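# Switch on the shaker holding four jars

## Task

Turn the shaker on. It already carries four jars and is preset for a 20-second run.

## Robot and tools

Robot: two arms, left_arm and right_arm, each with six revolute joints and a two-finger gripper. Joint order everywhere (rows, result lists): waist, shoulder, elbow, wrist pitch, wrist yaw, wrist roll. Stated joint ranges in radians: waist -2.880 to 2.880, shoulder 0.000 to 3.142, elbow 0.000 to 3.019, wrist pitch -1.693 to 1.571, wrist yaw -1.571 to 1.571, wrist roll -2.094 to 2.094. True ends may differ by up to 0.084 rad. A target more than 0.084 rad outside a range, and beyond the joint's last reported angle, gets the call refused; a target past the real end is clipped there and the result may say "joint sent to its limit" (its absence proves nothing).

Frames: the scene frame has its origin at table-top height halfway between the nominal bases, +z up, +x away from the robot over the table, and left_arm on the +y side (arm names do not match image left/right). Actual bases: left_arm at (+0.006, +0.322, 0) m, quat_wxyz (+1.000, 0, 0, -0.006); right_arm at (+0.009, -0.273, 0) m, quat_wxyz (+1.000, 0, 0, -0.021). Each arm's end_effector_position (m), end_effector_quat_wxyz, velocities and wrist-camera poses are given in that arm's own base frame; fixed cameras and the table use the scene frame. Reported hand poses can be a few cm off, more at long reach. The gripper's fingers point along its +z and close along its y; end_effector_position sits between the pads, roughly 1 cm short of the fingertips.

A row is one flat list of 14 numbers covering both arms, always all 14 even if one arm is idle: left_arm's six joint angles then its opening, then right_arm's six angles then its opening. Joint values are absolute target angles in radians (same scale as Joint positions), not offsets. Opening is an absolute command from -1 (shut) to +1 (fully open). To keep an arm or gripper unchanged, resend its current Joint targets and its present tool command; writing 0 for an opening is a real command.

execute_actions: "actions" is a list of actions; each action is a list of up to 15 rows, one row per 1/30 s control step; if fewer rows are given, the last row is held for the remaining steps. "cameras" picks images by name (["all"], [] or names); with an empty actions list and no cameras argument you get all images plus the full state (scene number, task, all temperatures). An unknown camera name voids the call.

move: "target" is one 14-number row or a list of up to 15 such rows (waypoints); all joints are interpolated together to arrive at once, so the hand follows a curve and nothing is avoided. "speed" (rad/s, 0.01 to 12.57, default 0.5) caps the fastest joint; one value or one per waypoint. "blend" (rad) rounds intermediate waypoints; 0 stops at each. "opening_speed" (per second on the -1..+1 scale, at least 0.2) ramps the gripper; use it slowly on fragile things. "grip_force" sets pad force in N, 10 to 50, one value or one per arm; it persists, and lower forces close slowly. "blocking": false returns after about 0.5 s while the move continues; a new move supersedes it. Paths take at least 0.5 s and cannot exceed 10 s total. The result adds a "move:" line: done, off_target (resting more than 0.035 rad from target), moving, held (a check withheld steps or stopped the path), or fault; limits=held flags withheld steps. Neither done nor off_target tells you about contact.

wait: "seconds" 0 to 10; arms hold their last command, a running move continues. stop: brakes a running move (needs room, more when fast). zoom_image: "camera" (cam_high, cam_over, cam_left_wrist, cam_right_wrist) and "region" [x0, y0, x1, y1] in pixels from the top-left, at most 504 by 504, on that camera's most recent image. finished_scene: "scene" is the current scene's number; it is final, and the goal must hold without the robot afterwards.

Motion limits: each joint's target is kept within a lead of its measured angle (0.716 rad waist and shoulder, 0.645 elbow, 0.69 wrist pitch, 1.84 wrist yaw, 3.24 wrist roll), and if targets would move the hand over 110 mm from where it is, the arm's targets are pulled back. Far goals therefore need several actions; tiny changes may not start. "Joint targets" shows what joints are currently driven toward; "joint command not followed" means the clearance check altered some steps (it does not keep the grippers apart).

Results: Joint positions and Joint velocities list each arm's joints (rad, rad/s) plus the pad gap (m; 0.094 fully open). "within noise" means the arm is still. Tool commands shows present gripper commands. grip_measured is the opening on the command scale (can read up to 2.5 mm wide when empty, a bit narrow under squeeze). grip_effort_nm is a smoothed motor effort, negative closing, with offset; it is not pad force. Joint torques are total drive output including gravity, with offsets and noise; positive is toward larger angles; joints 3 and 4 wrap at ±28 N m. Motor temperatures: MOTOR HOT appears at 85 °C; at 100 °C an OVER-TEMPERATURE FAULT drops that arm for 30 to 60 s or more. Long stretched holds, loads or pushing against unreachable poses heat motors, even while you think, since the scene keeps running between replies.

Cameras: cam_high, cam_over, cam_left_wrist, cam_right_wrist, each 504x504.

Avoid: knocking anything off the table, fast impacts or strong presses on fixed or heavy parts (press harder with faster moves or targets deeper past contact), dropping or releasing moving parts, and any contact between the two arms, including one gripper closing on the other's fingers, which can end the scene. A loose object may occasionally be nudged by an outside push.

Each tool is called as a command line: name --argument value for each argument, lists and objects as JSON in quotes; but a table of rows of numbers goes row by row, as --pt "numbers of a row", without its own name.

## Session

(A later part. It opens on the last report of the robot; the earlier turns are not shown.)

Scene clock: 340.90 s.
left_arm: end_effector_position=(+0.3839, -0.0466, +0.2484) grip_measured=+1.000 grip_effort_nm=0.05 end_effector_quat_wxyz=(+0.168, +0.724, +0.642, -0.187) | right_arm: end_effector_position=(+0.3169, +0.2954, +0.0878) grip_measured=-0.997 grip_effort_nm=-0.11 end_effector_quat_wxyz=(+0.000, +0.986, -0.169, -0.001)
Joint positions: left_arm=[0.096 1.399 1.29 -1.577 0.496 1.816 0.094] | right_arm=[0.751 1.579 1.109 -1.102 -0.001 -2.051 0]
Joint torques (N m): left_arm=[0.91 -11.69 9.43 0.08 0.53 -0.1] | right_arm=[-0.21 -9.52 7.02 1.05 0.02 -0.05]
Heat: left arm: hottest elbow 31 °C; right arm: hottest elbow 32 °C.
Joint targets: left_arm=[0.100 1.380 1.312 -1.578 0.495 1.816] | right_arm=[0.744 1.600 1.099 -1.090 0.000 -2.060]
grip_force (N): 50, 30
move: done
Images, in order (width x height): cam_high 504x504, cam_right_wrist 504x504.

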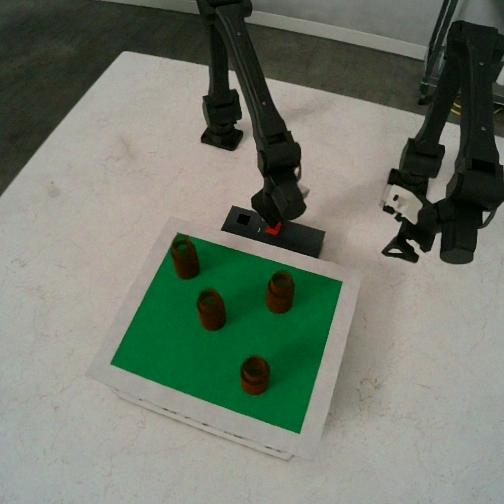

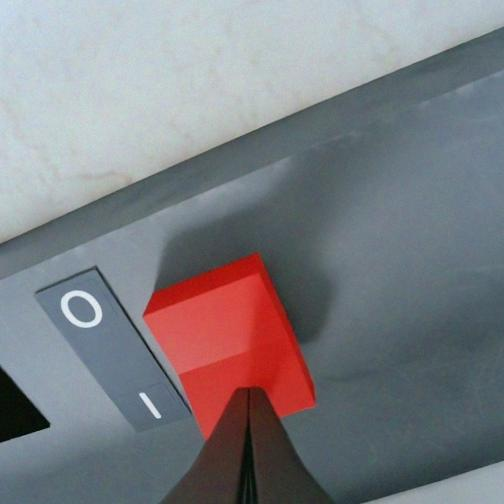

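move --pt "0.100 1.380 1.312 -1.578 0.495 1.816 1.0 0.744 1.647 1.057 -1.029 0.0 -2.06 -1.0" --pt "0.100 1.380 1.312 -1.578 0.495 1.816 1.0 0.744 1.490 1.260 -1.290 0.0 -2.06 -1.0" --speed '[0.06, 0.2]' --cameras '["cam_high", "cam_over", "cam_right_wrist"]'

Scene clock: 348.10 s.
left_arm: end_effector_position=(+0.3839, -0.0466, +0.2484) grip_measured=+1.000 grip_effort_nm=0.04 end_effector_quat_wxyz=(+0.168, +0.724, +0.642, -0.187) | right_arm: end_effector_position=(+0.3159, +0.2916, +0.1593) grip_measured=-0.997 grip_effort_nm=-0.11 end_effector_quat_wxyz=(-0.004, +0.985, -0.171, +0.004)
Joint positions: left_arm=[0.096 1.399 1.29 -1.577 0.496 1.816 0.094] | right_arm=[0.747 1.494 1.212 -1.279 0.001 -2.051 0]
Joint torques (N m): left_arm=[0.79 -11.87 9.4 0.13 0.51 -0.1] | right_arm=[-0.32 -12.04 11.75 0.46 -0.14 -0.1]
Heat: left arm: hottest elbow 31 °C; right arm: hottest elbow 32 °C.
Joint targets: left_arm=[0.100 1.380 1.312 -1.578 0.495 1.816] | right_arm=[0.744 1.490 1.260 -1.290 0.000 -2.060]
grip_force (N): 50, 30
move: off_target (right_arm); right_arm: the elbow is farthest, 0.048 rad from its target
Images, in order (width x height): cam_high 504x504, cam_over 504x504, cam_right_wrist 504x504.

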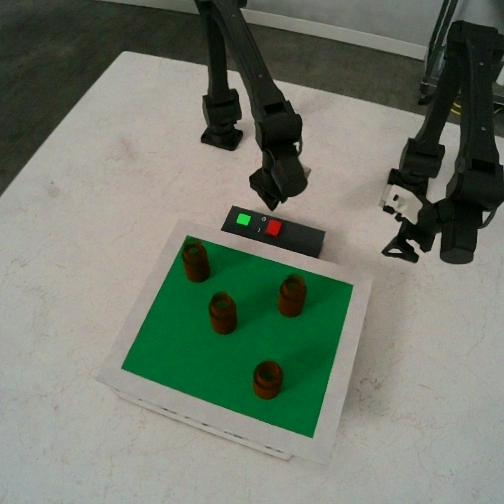

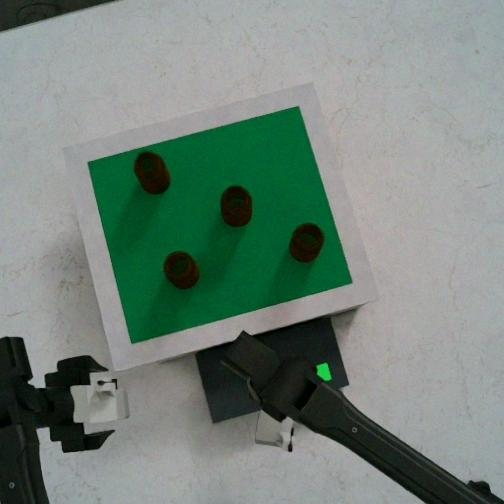

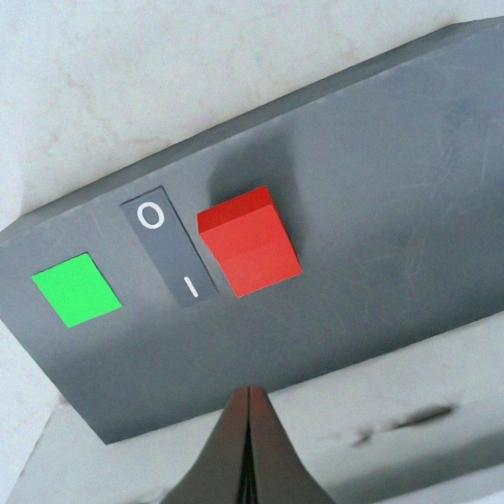

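wait --seconds 10 --cameras '["cam_high", "cam_over"]'

Scene clock: 360.87 s.
left_arm: end_effector_position=(+0.3839, -0.0466, +0.2484) grip_measured=+1.000 grip_effort_nm=0.05 end_effector_quat_wxyz=(+0.168, +0.724, +0.642, -0.187) | right_arm: end_effector_position=(+0.3159, +0.2915, +0.1593) grip_measured=-0.997 grip_effort_nm=-0.11 end_effector_quat_wxyz=(-0.004, +0.985, -0.171, +0.004)
Joint positions: left_arm=[0.096 1.399 1.29 -1.577 0.496 1.816 0.094] | right_arm=[0.747 1.494 1.212 -1.279 0.001 -2.051 0]
Joint torques (N m): left_arm=[0.67 -11.75 9.4 0.1 0.53 -0.09] | right_arm=[0.26 -11.46 11.48 0.47 -0.15 -0.1]
Heat: left arm: hottest elbow 31 °C; right arm: hottest elbow 34 °C.
Joint targets: left_arm=[0.100 1.380 1.312 -1.578 0.495 1.816] | right_arm=[0.744 1.490 1.260 -1.290 0.000 -2.060]
Tool commands: left_gripper/opening=+1.0 right_gripper/opening=-1.0
grip_force (N): 50, 30
wait: 10.00 s; at rest from the start
Images, in order (width x height): cam_high 504x504, cam_over 504x504.

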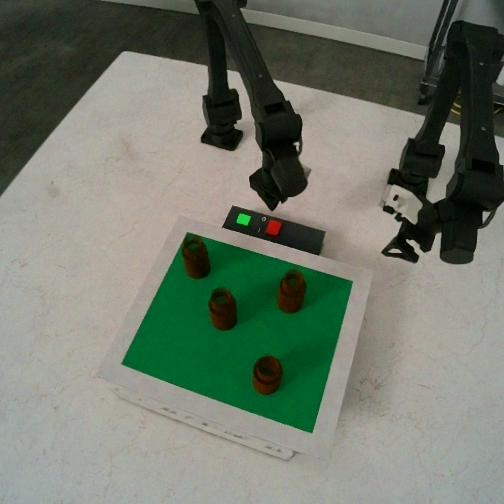

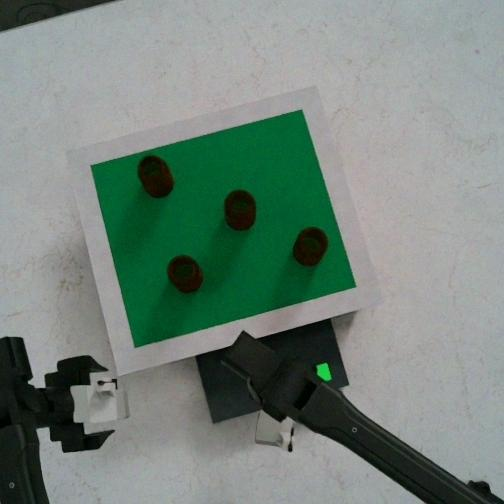

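wait --seconds 9 --cameras '["cam_high", "cam_over"]'

wait --seconds 1.3 --cameras '["cam_high", "cam_over"]'

Scene clock: 372.47 s.
left_arm: end_effector_position=(+0.3839, -0.0466, +0.2484) grip_measured=+1.000 grip_effort_nm=0.05 end_effector_quat_wxyz=(+0.168, +0.724, +0.642, -0.187) | right_arm: end_effector_position=(+0.3159, +0.2915, +0.1593) grip_measured=-0.997 grip_effort_nm=-0.11 end_effector_quat_wxyz=(-0.004, +0.985, -0.171, +0.004)
Joint positions: left_arm=[0.096 1.399 1.29 -1.577 0.496 1.816 0.094] | right_arm=[0.747 1.494 1.212 -1.279 0.001 -2.051 0]
Joint torques (N m): left_arm=[0.67 -11.69 9.39 0.13 0.53 -0.1] | right_arm=[0.26 -11.63 11.86 0.44 -0.12 -0.03]
Heat: left arm: hottest elbow 31 °C; right arm: hottest elbow 35 °C.
Joint targets: left_arm=[0.100 1.380 1.312 -1.578 0.495 1.816] | right_arm=[0.744 1.490 1.260 -1.290 0.000 -2.060]
Tool commands: left_gripper/opening=+1.0 right_gripper/opening=-1.0
grip_force (N): 50, 30
wait: 9.00 s; at rest from the start
Images, in order (width x height): cam_high 504x504, cam_over 504x504.

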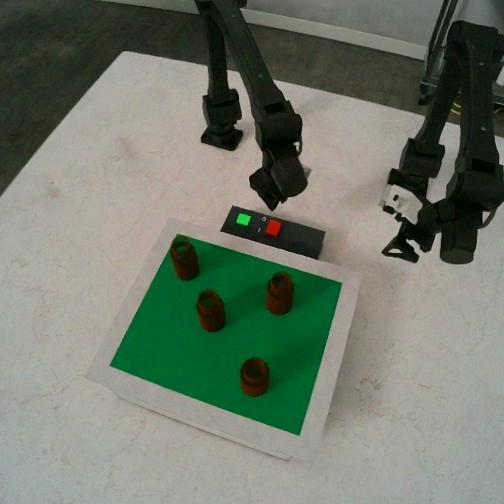

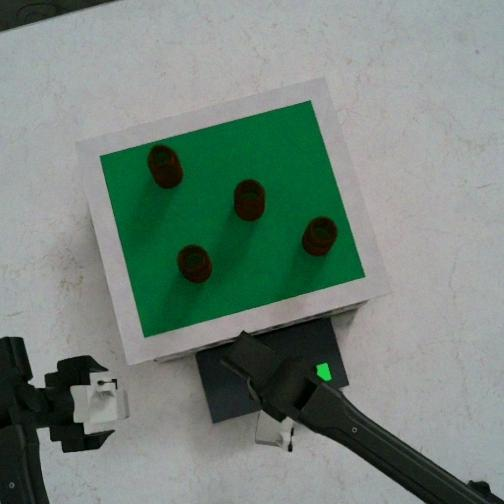

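Scene clock: 373.77 s.
left_arm: end_effector_position=(+0.3839, -0.0466, +0.2484) grip_measured=+1.000 grip_effort_nm=0.05 end_effector_quat_wxyz=(+0.168, +0.724, +0.642, -0.187) | right_arm: end_effector_position=(+0.3159, +0.2915, +0.1593) grip_measured=-0.997 grip_effort_nm=-0.11 end_effector_quat_wxyz=(-0.004, +0.985, -0.171, +0.004)
Joint positions: left_arm=[0.096 1.399 1.29 -1.577 0.496 1.816 0.094] | right_arm=[0.747 1.494 1.212 -1.279 0.001 -2.051 0]
Joint torques (N m): left_arm=[0.79 -11.75 9.36 0.12 0.53 -0.09] | right_arm=[0.26 -11.58 11.77 0.13 -0.11 -0.07]
Heat: left arm: hottest elbow 31 °C; right arm: hottest elbow 35 °C.
Joint targets: left_arm=[0.100 1.380 1.312 -1.578 0.495 1.816] | right_arm=[0.744 1.490 1.260 -1.290 0.000 -2.060]
Tool commands: left_gripper/opening=+1.0 right_gripper/opening=-1.0
grip_force (N): 50, 30
wait: 1.30 s; at rest by 0.17 s
Images, in order (width x height): cam_high 504x504, cam_over 504x504.

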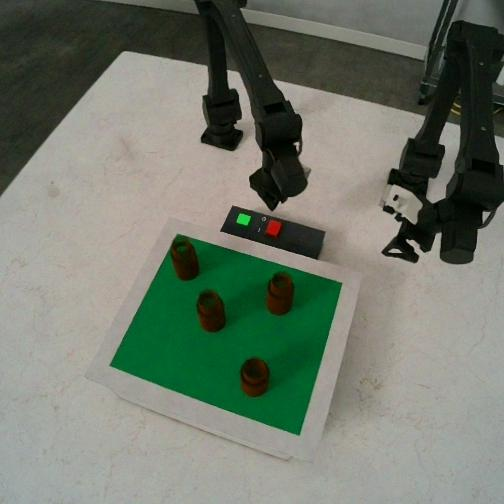

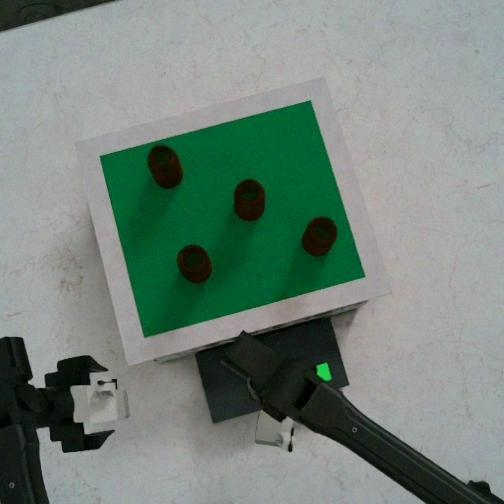

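finished_scene --scene 2

The scene is finished: the task was done.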